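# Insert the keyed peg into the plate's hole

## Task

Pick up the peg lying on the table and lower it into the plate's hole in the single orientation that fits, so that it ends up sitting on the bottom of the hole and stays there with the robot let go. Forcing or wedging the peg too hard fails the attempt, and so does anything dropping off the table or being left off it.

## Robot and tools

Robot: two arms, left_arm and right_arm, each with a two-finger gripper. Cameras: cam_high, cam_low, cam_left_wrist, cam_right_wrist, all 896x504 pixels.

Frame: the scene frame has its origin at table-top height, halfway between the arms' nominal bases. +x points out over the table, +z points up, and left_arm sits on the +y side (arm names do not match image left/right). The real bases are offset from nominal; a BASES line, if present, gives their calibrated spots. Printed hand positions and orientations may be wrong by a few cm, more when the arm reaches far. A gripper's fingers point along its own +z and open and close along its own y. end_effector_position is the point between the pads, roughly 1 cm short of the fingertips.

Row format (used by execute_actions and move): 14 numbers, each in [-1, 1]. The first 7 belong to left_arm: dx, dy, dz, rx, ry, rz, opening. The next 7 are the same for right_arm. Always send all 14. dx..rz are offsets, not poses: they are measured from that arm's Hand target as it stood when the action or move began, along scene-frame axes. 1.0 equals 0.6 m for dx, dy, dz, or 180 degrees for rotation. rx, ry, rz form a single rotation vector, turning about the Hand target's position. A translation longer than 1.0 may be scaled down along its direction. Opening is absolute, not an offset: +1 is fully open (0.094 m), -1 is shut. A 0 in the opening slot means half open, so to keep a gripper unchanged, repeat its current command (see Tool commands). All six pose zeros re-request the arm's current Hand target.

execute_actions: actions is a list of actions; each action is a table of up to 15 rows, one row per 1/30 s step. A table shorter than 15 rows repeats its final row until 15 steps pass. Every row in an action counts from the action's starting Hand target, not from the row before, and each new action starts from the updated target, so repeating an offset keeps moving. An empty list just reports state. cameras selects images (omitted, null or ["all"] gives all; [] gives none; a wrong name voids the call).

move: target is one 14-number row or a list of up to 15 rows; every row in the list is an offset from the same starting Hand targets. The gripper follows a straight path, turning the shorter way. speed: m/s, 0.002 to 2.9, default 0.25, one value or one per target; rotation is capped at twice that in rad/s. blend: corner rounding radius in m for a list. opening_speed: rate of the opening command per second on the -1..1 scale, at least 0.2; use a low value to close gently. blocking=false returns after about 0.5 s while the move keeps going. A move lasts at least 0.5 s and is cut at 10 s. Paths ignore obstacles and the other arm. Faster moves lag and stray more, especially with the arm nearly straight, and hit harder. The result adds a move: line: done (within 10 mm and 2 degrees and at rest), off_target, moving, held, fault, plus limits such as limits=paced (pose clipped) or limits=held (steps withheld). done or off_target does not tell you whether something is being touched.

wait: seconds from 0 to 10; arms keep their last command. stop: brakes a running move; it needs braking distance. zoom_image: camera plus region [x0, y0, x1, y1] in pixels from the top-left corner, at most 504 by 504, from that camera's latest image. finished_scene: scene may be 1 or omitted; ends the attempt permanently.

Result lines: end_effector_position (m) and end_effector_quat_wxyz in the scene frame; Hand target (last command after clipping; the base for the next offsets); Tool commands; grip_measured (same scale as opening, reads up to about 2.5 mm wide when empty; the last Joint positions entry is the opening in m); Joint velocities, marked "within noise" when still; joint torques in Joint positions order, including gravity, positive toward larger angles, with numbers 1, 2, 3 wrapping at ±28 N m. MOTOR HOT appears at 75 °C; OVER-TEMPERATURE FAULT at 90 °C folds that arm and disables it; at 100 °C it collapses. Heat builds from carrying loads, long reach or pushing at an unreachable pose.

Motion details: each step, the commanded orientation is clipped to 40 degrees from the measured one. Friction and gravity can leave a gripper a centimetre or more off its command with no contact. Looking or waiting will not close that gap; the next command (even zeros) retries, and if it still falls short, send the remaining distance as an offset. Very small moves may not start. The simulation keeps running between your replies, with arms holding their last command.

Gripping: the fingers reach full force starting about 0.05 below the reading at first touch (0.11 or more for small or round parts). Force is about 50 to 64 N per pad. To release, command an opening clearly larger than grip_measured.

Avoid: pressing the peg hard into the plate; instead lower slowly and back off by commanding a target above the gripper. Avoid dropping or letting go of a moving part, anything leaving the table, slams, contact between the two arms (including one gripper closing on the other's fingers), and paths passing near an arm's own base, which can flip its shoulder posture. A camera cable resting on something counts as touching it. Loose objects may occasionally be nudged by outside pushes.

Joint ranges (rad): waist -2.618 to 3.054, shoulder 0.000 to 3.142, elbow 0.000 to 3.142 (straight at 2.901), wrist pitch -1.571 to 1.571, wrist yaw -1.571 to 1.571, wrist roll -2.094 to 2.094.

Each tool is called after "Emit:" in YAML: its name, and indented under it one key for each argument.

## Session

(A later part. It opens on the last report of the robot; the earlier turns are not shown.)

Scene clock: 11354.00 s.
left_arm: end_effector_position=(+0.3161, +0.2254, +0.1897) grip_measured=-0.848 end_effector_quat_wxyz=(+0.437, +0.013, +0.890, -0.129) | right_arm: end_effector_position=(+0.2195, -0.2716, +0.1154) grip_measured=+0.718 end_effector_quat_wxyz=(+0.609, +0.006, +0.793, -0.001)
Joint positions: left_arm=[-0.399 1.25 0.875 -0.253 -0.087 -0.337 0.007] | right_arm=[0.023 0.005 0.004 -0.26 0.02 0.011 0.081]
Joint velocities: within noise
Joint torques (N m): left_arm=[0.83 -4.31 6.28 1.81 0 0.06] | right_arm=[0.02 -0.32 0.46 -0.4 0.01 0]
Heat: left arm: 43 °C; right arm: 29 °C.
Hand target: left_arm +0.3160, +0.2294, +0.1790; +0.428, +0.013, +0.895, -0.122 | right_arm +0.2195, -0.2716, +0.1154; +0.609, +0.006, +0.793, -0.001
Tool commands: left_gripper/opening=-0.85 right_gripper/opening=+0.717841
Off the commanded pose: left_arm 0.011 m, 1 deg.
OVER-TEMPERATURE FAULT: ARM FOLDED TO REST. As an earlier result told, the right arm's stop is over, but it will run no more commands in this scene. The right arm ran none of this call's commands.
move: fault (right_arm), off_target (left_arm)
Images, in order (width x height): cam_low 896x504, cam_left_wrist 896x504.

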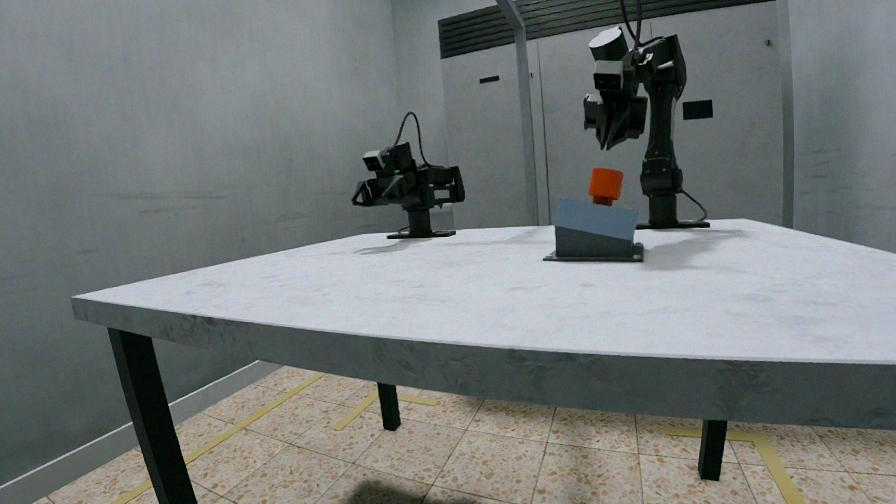

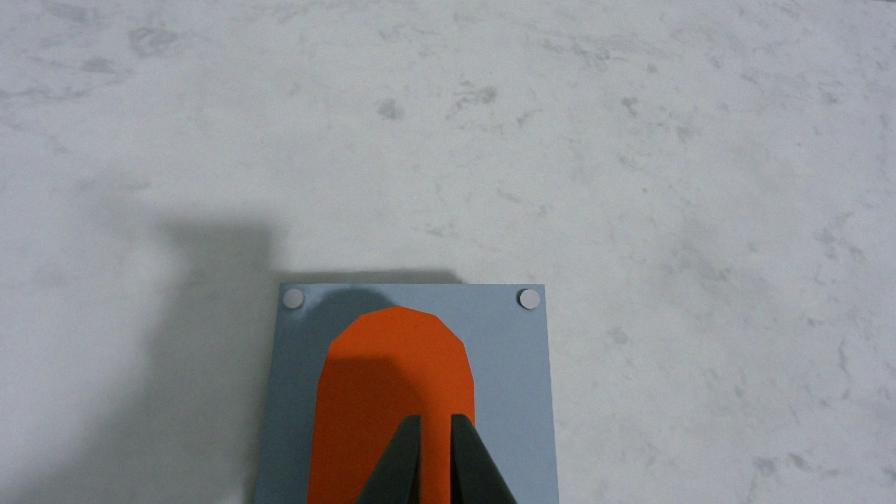

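Emit:
move:
  target:
    - [-0.002,0.010,0.0,0,0,0,-0.85,0,0,0,0,0,0,0.45]
    - [-0.002,0.010,-0.015,0,0,0,-0.85,0,0,0,0,0,0,0.45]
  speed: [0.04,0.03]
  cameras: ["cam_left_wrist","cam_low"]

Emit:
zoom_image:
  camera: "cam_low"
  region: [560, 120, 650, 220]

Scene clock: 11369.83 s.
left_arm: end_effector_position=(+0.3163, +0.2320, +0.1786) grip_measured=-0.848 end_effector_quat_wxyz=(+0.434, +0.012, +0.892, -0.128) | right_arm: end_effector_position=(+0.2195, -0.2716, +0.1154) grip_measured=+0.718 end_effector_quat_wxyz=(+0.609, +0.006, +0.793, -0.001)
Joint positions: left_arm=[-0.375 1.25 0.835 -0.218 -0.071 -0.325 0.007] | right_arm=[0.023 0.005 0.004 -0.26 0.02 0.011 0.081]
Joint velocities: within noise
Joint torques (N m): left_arm=[0.61 -4.89 6.16 1.82 0 0.07] | right_arm=[0.02 -0.32 0.46 -0.4 0.02 0]
Heat: left arm: 42 °C; right arm: 29 °C.
Hand target: left_arm +0.3147, +0.2354, +0.1699; +0.428, +0.013, +0.896, -0.122 | right_arm +0.2195, -0.2716, +0.1154; +0.609, +0.006, +0.793, -0.001
Tool commands: left_gripper/opening=-0.85 right_gripper/opening=+0.717841
Off the commanded pose: left_arm 0.009 m, 1 deg.
OVER-TEMPERATURE FAULT: ARM FOLDED TO REST. As an earlier result told, the right arm's stop is over, but it will run no more commands in this scene. The right arm ran none of this call's commands.
move: fault (right_arm)
Images, in order (width x height): cam_low 896x504, cam_left_wrist 896x504.

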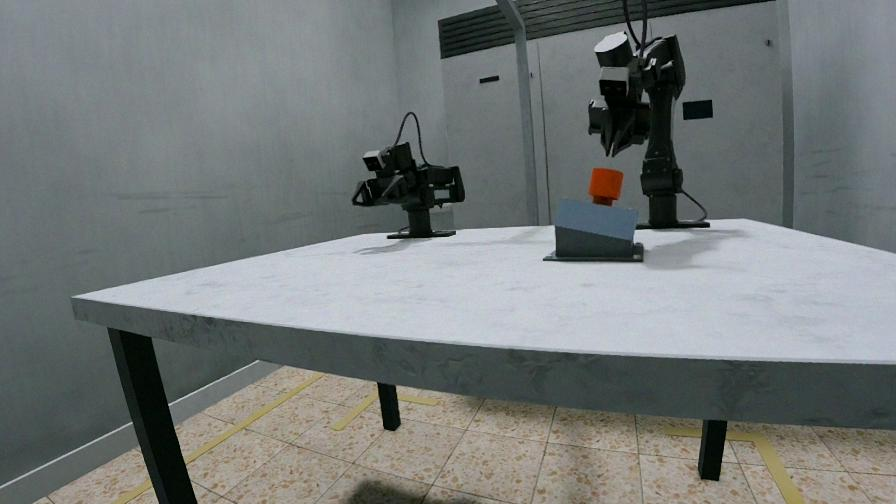

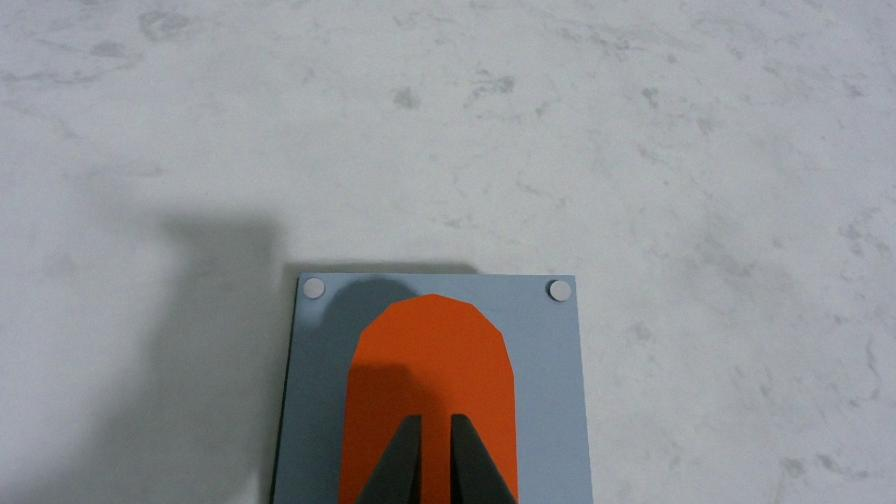

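Scaled by 5.040 from the camera's 896x504 image, which has a finer 1280x720 frame.

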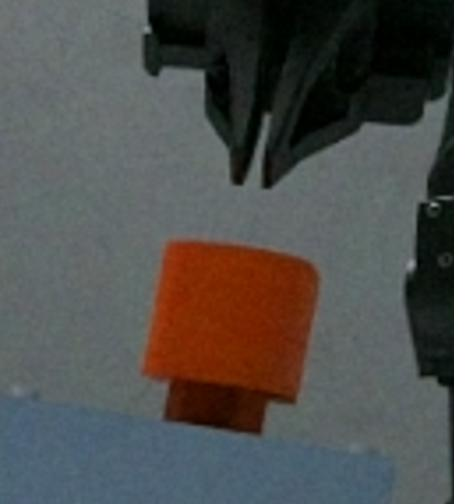

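Emit:
move:
  target:
    - [0.0,0.0,-0.0233,0,0,0,-0.85,0,0,0,0,0,0,0.45]
  speed: [0.03]
  cameras: ["cam_low"]

Emit:
zoom_image:
  camera: "cam_low"
  region: [560, 120, 650, 220]

Scene clock: 11385.00 s.
left_arm: end_effector_position=(+0.3158, +0.2322, +0.1693) grip_measured=-0.848 end_effector_quat_wxyz=(+0.440, +0.012, +0.889, -0.130) | right_arm: end_effector_position=(+0.2195, -0.2716, +0.1154) grip_measured=+0.718 end_effector_quat_wxyz=(+0.609, +0.006, +0.793, -0.001)
Joint positions: left_arm=[-0.375 1.25 0.787 -0.158 -0.071 -0.324 0.007] | right_arm=[0.023 0.005 0.004 -0.26 0.02 0.011 0.081]
Joint velocities: within noise
Joint torques (N m): left_arm=[0.61 -3.75 6.11 1.82 0 0.06] | right_arm=[0.02 -0.32 0.46 -0.4 0.02 0]
Heat: left arm: 41 °C; right arm: 29 °C.
Hand target: left_arm +0.3148, +0.2353, +0.1561; +0.428, +0.013, +0.895, -0.122 | right_arm +0.2195, -0.2716, +0.1154; +0.609, +0.006, +0.793, -0.001
Tool commands: left_gripper/opening=-0.85 right_gripper/opening=+0.717841
Off the commanded pose: left_arm 0.014 m, 2 deg.
OVER-TEMPERATURE FAULT: ARM FOLDED TO REST. As an earlier result told, the right arm's stop is over, but it will run no more commands in this scene. The right arm ran none of this call's commands.
move: fault (right_arm), off_target (left_arm)
Images, in order (width x height): cam_low 896x504.

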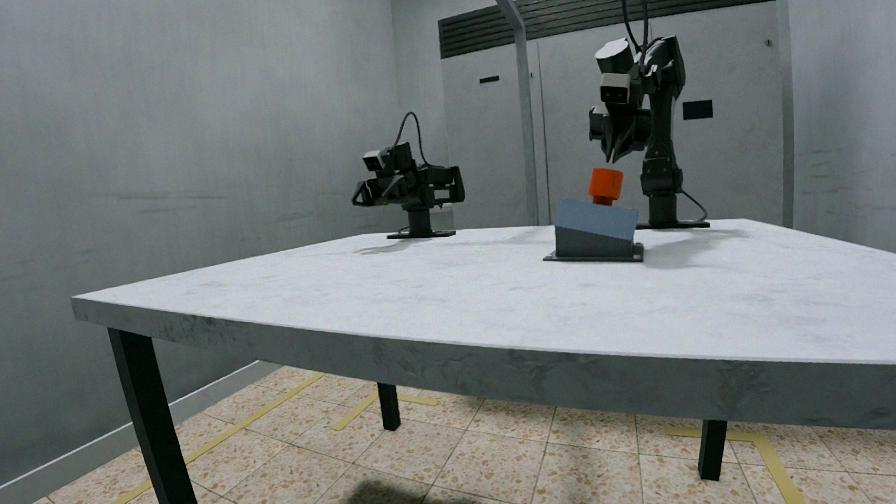

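Scaled by 5.040 from the camera's 896x504 image, which has a finer 1280x720 frame.

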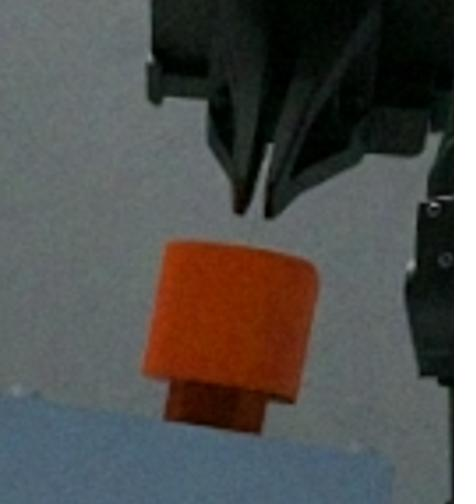

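Emit:
move:
  target:
    - [0.0,0.0,-0.0167,0,0,0,-0.85,0,0,0,0,0,0,0.45]
  speed: [0.03]
  cameras: ["cam_low"]

Emit:
zoom_image:
  camera: "cam_low"
  region: [560, 120, 650, 220]

Scene clock: 11402.57 s.
left_arm: end_effector_position=(+0.3163, +0.2320, +0.1577) grip_measured=-0.848 end_effector_quat_wxyz=(+0.438, +0.012, +0.890, -0.129) | right_arm: end_effector_position=(+0.2195, -0.2716, +0.1154) grip_measured=+0.718 end_effector_quat_wxyz=(+0.609, +0.006, +0.793, -0.001)
Joint positions: left_arm=[-0.375 1.267 0.755 -0.112 -0.071 -0.324 0.007] | right_arm=[0.023 0.005 0.004 -0.26 0.02 0.011 0.081]
Joint velocities: within noise
Joint torques (N m): left_arm=[0.62 -4.16 6.05 1.84 0 0.06] | right_arm=[0.02 -0.32 0.46 -0.4 0.02 0]
Heat: left arm: 42 °C; right arm: 29 °C.
Hand target: left_arm +0.3148, +0.2354, +0.1460; +0.428, +0.013, +0.895, -0.122 | right_arm +0.2195, -0.2716, +0.1154; +0.609, +0.006, +0.793, -0.001
Tool commands: left_gripper/opening=-0.85 right_gripper/opening=+0.717841
Off the commanded pose: left_arm 0.012 m, 2 deg.
OVER-TEMPERATURE FAULT: ARM FOLDED TO REST. As an earlier result told, the right arm's stop is over, but it will run no more commands in this scene. The right arm ran none of this call's commands.
move: fault (right_arm), off_target (left_arm)
Images, in order (width x height): cam_low 896x504.

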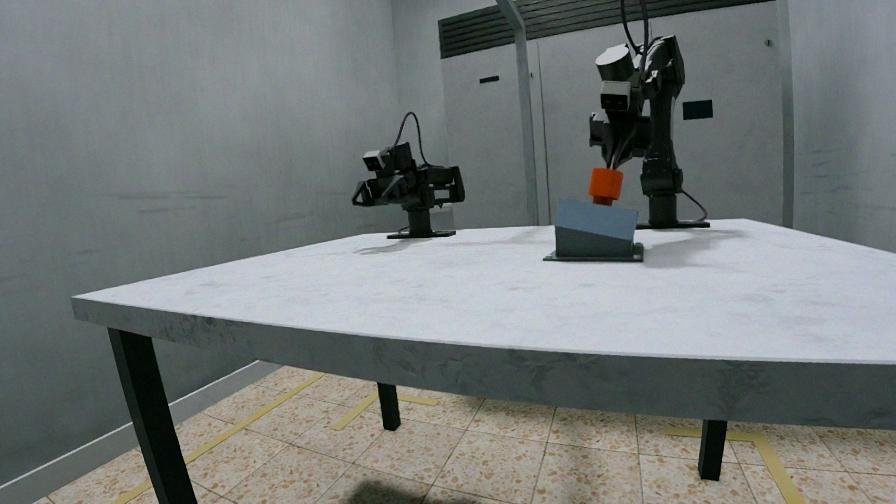

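Scaled by 5.040 from the camera's 896x504 image, which has a finer 1280x720 frame.

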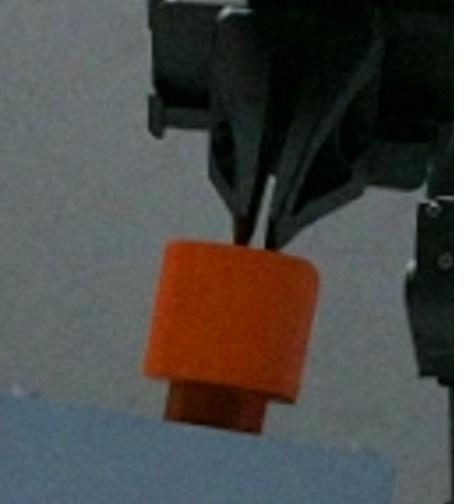

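Emit:
move:
  target:
    - [0.0,0.0,-0.0067,0,0,0,-0.85,0,0,0,0,0,0,0.45]
  speed: [0.02]
  cameras: ["cam_low","cam_left_wrist"]

Emit:
zoom_image:
  camera: "cam_low"
  region: [560, 120, 650, 220]

Scene clock: 11414.57 s.
left_arm: end_effector_position=(+0.3161, +0.2320, +0.1556) grip_measured=-0.848 end_effector_quat_wxyz=(+0.440, +0.011, +0.889, -0.130) | right_arm: end_effector_position=(+0.2195, -0.2716, +0.1154) grip_measured=+0.718 end_effector_quat_wxyz=(+0.609, +0.006, +0.793, -0.001)
Joint positions: left_arm=[-0.375 1.267 0.742 -0.095 -0.071 -0.324 0.007] | right_arm=[0.023 0.005 0.004 -0.26 0.02 0.011 0.081]
Joint velocities: within noise
Joint torques (N m): left_arm=[0.59 -3.73 6.01 1.84 0 0.06] | right_arm=[0.01 -0.32 0.44 -0.4 0.02 0]
Heat: left arm: 42 °C; right arm: 29 °C.
Hand target: left_arm +0.3148, +0.2354, +0.1419; +0.428, +0.013, +0.895, -0.122 | right_arm +0.2195, -0.2716, +0.1154; +0.609, +0.006, +0.793, -0.001
Tool commands: left_gripper/opening=-0.85 right_gripper/opening=+0.717841
Off the commanded pose: left_arm 0.014 m, 2 deg.
OVER-TEMPERATURE FAULT: ARM FOLDED TO REST. As an earlier result told, the right arm's stop is over, but it will run no more commands in this scene. The right arm ran none of this call's commands.
move: fault (right_arm), off_target (left_arm)
Images, in order (width x height): cam_low 896x504, cam_left_wrist 896x504.

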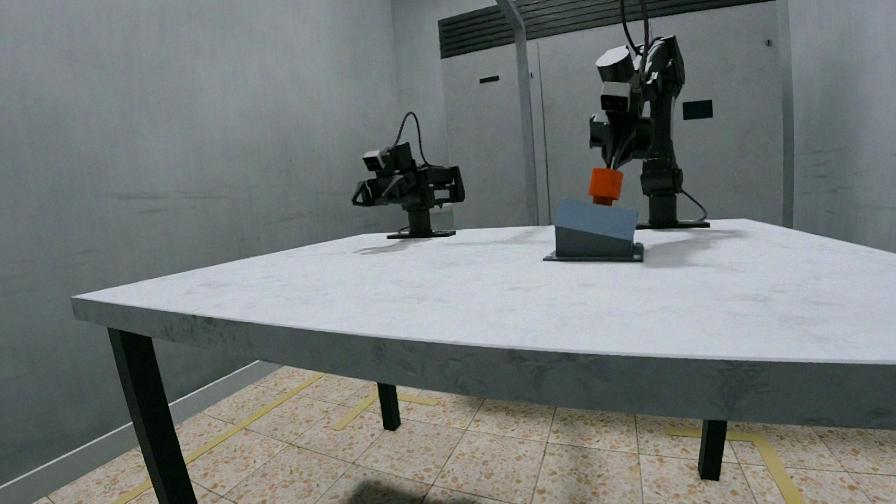

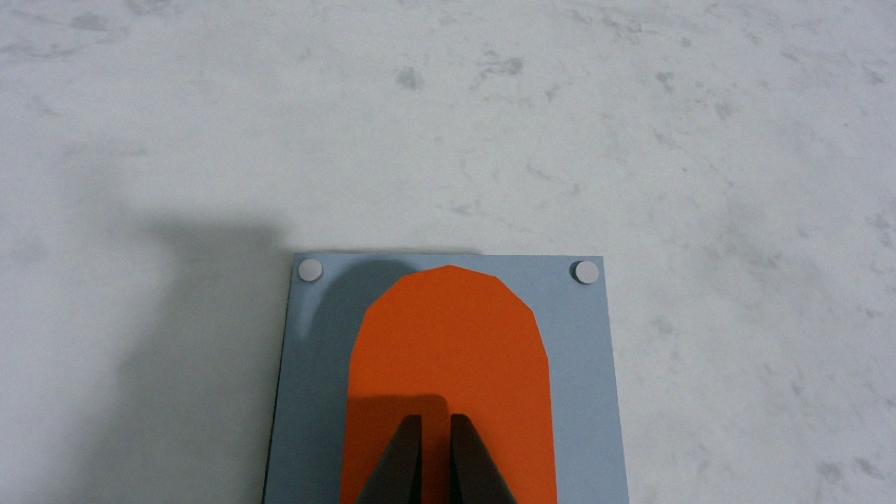

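Scaled by 5.040 from the camera's 896x504 image, which has a finer 1280x720 frame.

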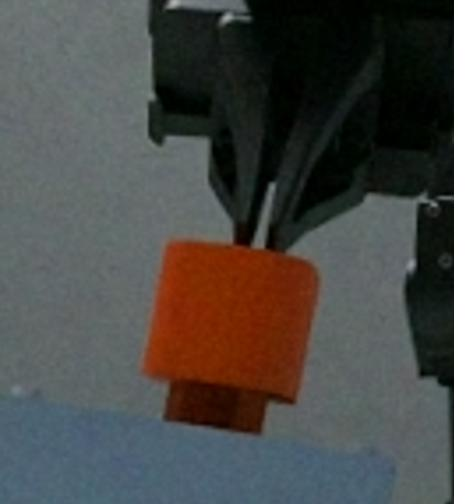

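Emit:
move:
  target:
    - [0.0,0.0,-0.0083,0,0,0,-0.85,0,0,0,0,0,0,0.45]
  speed: [0.02]
  cameras: []

Emit:
move:
  target:
    - [0.0,0.0,-0.0083,0,0,0,-0.85,0,0,0,0,0,0,0.45]
  speed: [0.02]
  cameras: ["cam_low","cam_left_wrist"]

Emit:
zoom_image:
  camera: "cam_low"
  region: [560, 120, 650, 220]

Scene clock: 11428.37 s.
left_arm: end_effector_position=(+0.3187, +0.2310, +0.1552) grip_measured=-0.848 end_effector_quat_wxyz=(+0.447, +0.011, +0.885, -0.132) | right_arm: end_effector_position=(+0.2195, -0.2716, +0.1154) grip_measured=+0.718 end_effector_quat_wxyz=(+0.609, +0.006, +0.793, -0.001)
Joint positions: left_arm=[-0.375 1.273 0.731 -0.06 -0.071 -0.324 0.007] | right_arm=[0.023 0.005 0.004 -0.26 0.02 0.011 0.081]
Joint velocities: within noise
Joint torques (N m): left_arm=[0.59 -3.77 5.7 1.76 -0.01 0.07] | right_arm=[0.02 -0.32 0.46 -0.4 0.02 0]
Heat: left arm: 43 °C; right arm: 29 °C.
Hand target: left_arm +0.3148, +0.2354, +0.1370; +0.428, +0.013, +0.895, -0.122 | right_arm +0.2195, -0.2716, +0.1154; +0.609, +0.006, +0.793, -0.001
Tool commands: left_gripper/opening=-0.85 right_gripper/opening=+0.717841
Off the commanded pose: left_arm 0.019 m, 3 deg.
OVER-TEMPERATURE FAULT: ARM FOLDED TO REST. As an earlier result told, the right arm's stop is over, but it will run no more commands in this scene. The right arm ran none of this call's commands.
move: fault (right_arm), off_target (left_arm)
No camera images: "cameras" was empty.

Scene clock: 11429.17 s.
left_arm: end_effector_position=(+0.3199, +0.2305, +0.1555) grip_measured=-0.848 end_effector_quat_wxyz=(+0.454, +0.011, +0.881, -0.135) | right_arm: end_effector_position=(+0.2195, -0.2716, +0.1154) grip_measured=+0.718 end_effector_quat_wxyz=(+0.609, +0.006, +0.793, -0.001)
Joint positions: left_arm=[-0.375 1.273 0.717 -0.03 -0.071 -0.324 0.007] | right_arm=[0.023 0.005 0.004 -0.26 0.02 0.011 0.081]
Joint velocities: within noise
Joint torques (N m): left_arm=[0.58 -3.17 5.55 1.68 0 0.07] | right_arm=[0.02 -0.32 0.46 -0.4 0.02 0]
Heat: left arm: 43 °C; right arm: 29 °C.
Hand target: left_arm +0.3148, +0.2354, +0.1320; +0.428, +0.013, +0.895, -0.122 | right_arm +0.2195, -0.2716, +0.1154; +0.609, +0.006, +0.793, -0.001
Tool commands: left_gripper/opening=-0.85 right_gripper/opening=+0.717841
Off the commanded pose: left_arm 0.024 m, 4 deg.
OVER-TEMPERATURE FAULT: ARM FOLDED TO REST. As an earlier result told, the right arm's stop is over, but it will run no more commands in this scene. The right arm ran none of this call's commands.
move: fault (right_arm), off_target (left_arm)
Images, in order (width x height): cam_low 896x504, cam_left_wrist 896x504.

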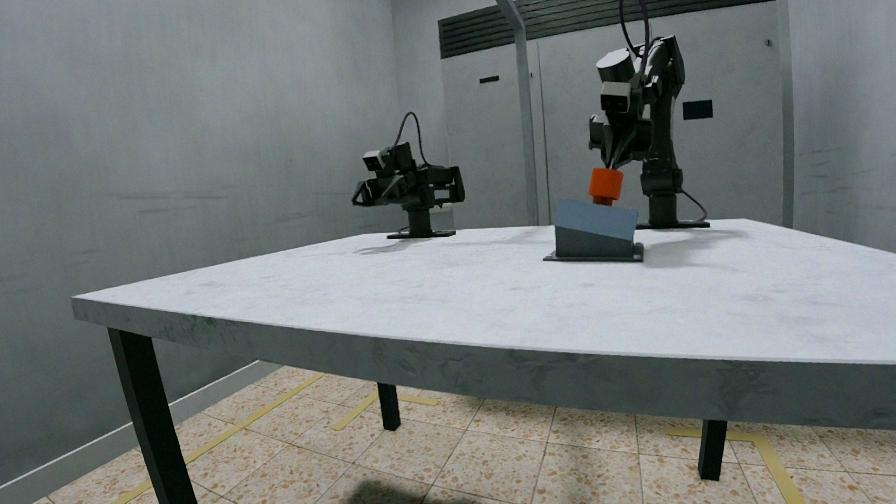

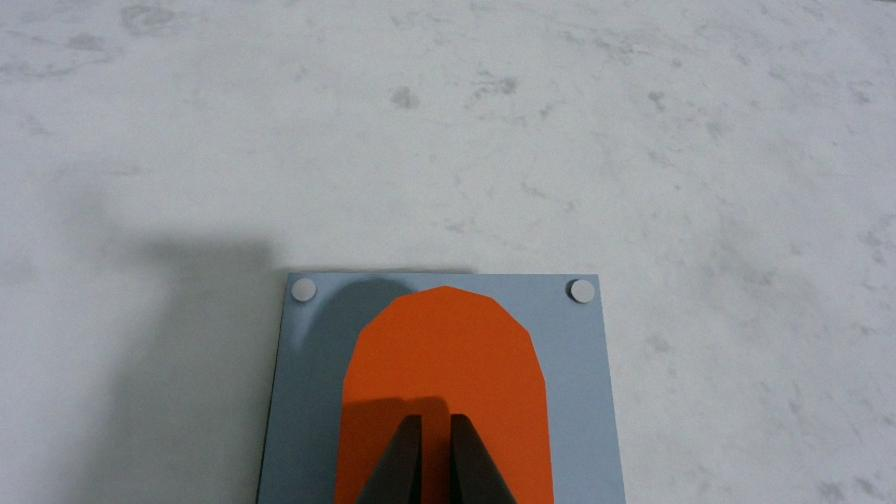

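Scaled by 5.040 from the camera's 896x504 image, which has a finer 1280x720 frame.

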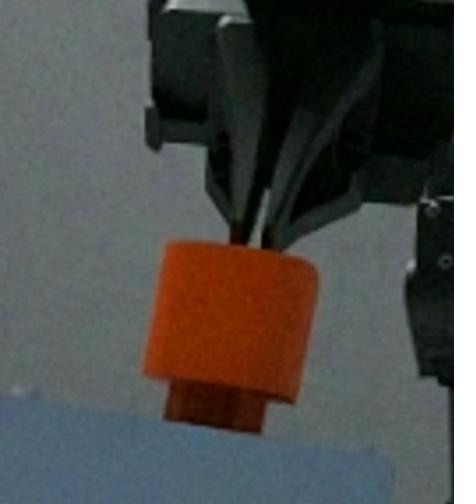

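Emit:
move:
  target:
    - [-0.010,0.003,0.075,0,0,0,-0.85,0,0,0,0,0,0,0.45]
    - [-0.060,0.015,0.200,0,0,0,-0.85,0,0,0,0,0,0,0.45]
  speed: [0.06,0.08]
  cameras: ["cam_low","cam_left_wrist","cam_high"]

Emit:
zoom_image:
  camera: "cam_low"
  region: [560, 120, 650, 220]

Scene clock: 11447.53 s.
left_arm: end_effector_position=(+0.2809, +0.2447, +0.2380) grip_measured=-0.848 end_effector_quat_wxyz=(+0.416, +0.014, +0.901, -0.121) | right_arm: end_effector_position=(+0.2195, -0.2716, +0.1154) grip_measured=+0.718 end_effector_quat_wxyz=(+0.609, +0.006, +0.793, -0.001)
Joint positions: left_arm=[-0.381 1.118 1.026 -0.584 -0.074 -0.326 0.007] | right_arm=[0.023 0.005 0.004 -0.26 0.02 0.011 0.081]
Joint velocities: within noise
Joint torques (N m): left_arm=[-0.69 -5.24 9.58 1.58 -0.12 -0.07] | right_arm=[0.02 -0.34 0.44 -0.4 0.02 0]
Heat: left arm: 42 °C; right arm: 29 °C.
Hand target: left_arm +0.2788, +0.2444, +0.2521; +0.428, +0.013, +0.895, -0.122 | right_arm +0.2195, -0.2716, +0.1154; +0.609, +0.006, +0.793, -0.001
Tool commands: left_gripper/opening=-0.85 right_gripper/opening=+0.717841
Off the commanded pose: left_arm 0.014 m, 1 deg.
OVER-TEMPERATURE FAULT: ARM FOLDED TO REST. As an earlier result told, the right arm's stop is over, but it will run no more commands in this scene. The right arm ran none of this call's commands.
move: fault (right_arm), off_target (left_arm)
Images, in order (width x height): cam_high 896x504, cam_low 896x504, cam_left_wrist 896x504.

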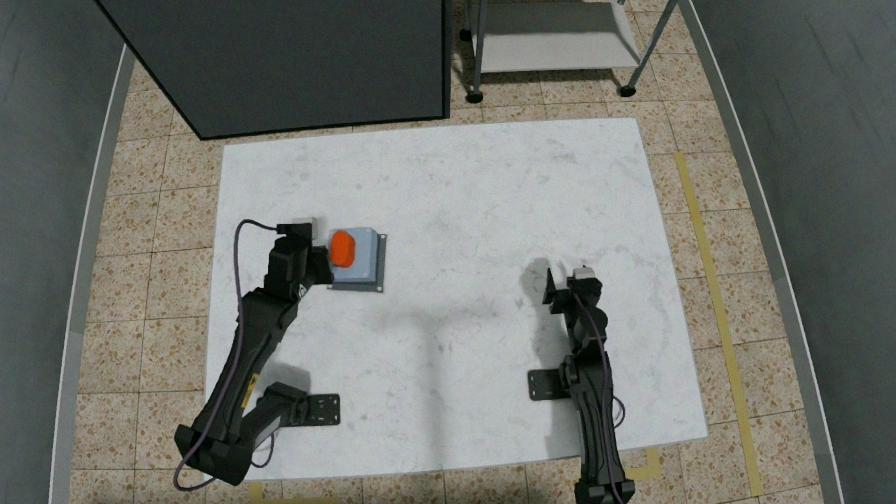

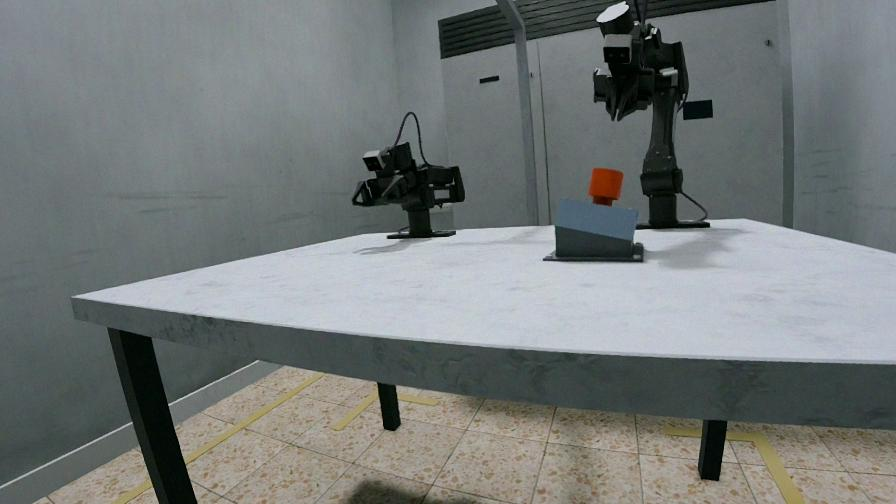

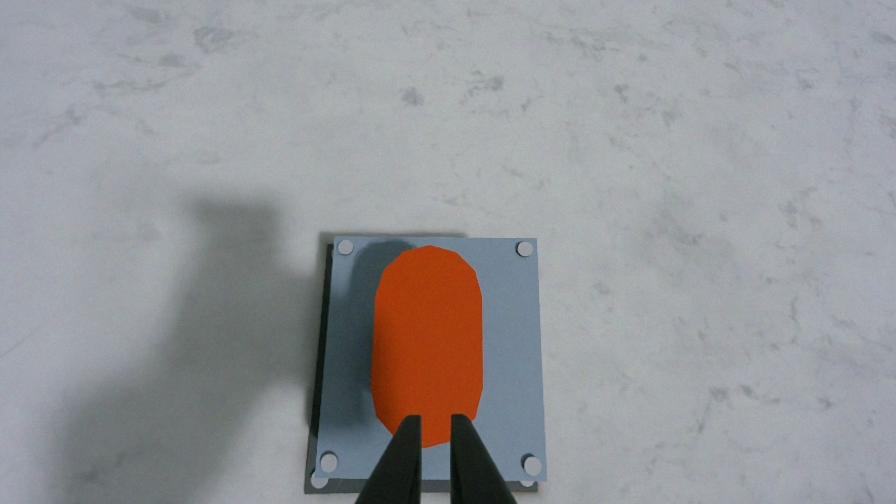

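Scaled by 5.040 from the camera's 896x504 image, which has a finer 1280x720 frame.

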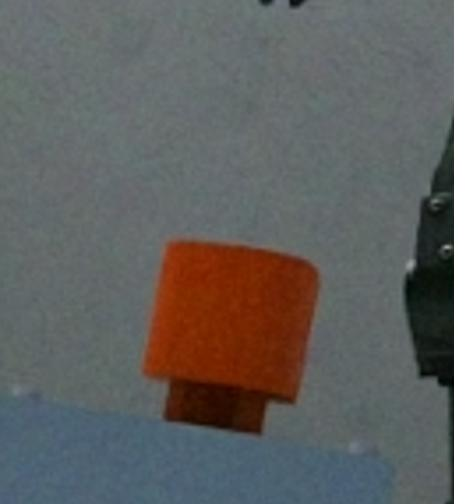

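Emit:
finished_scene:

The scene is finished: the task was done.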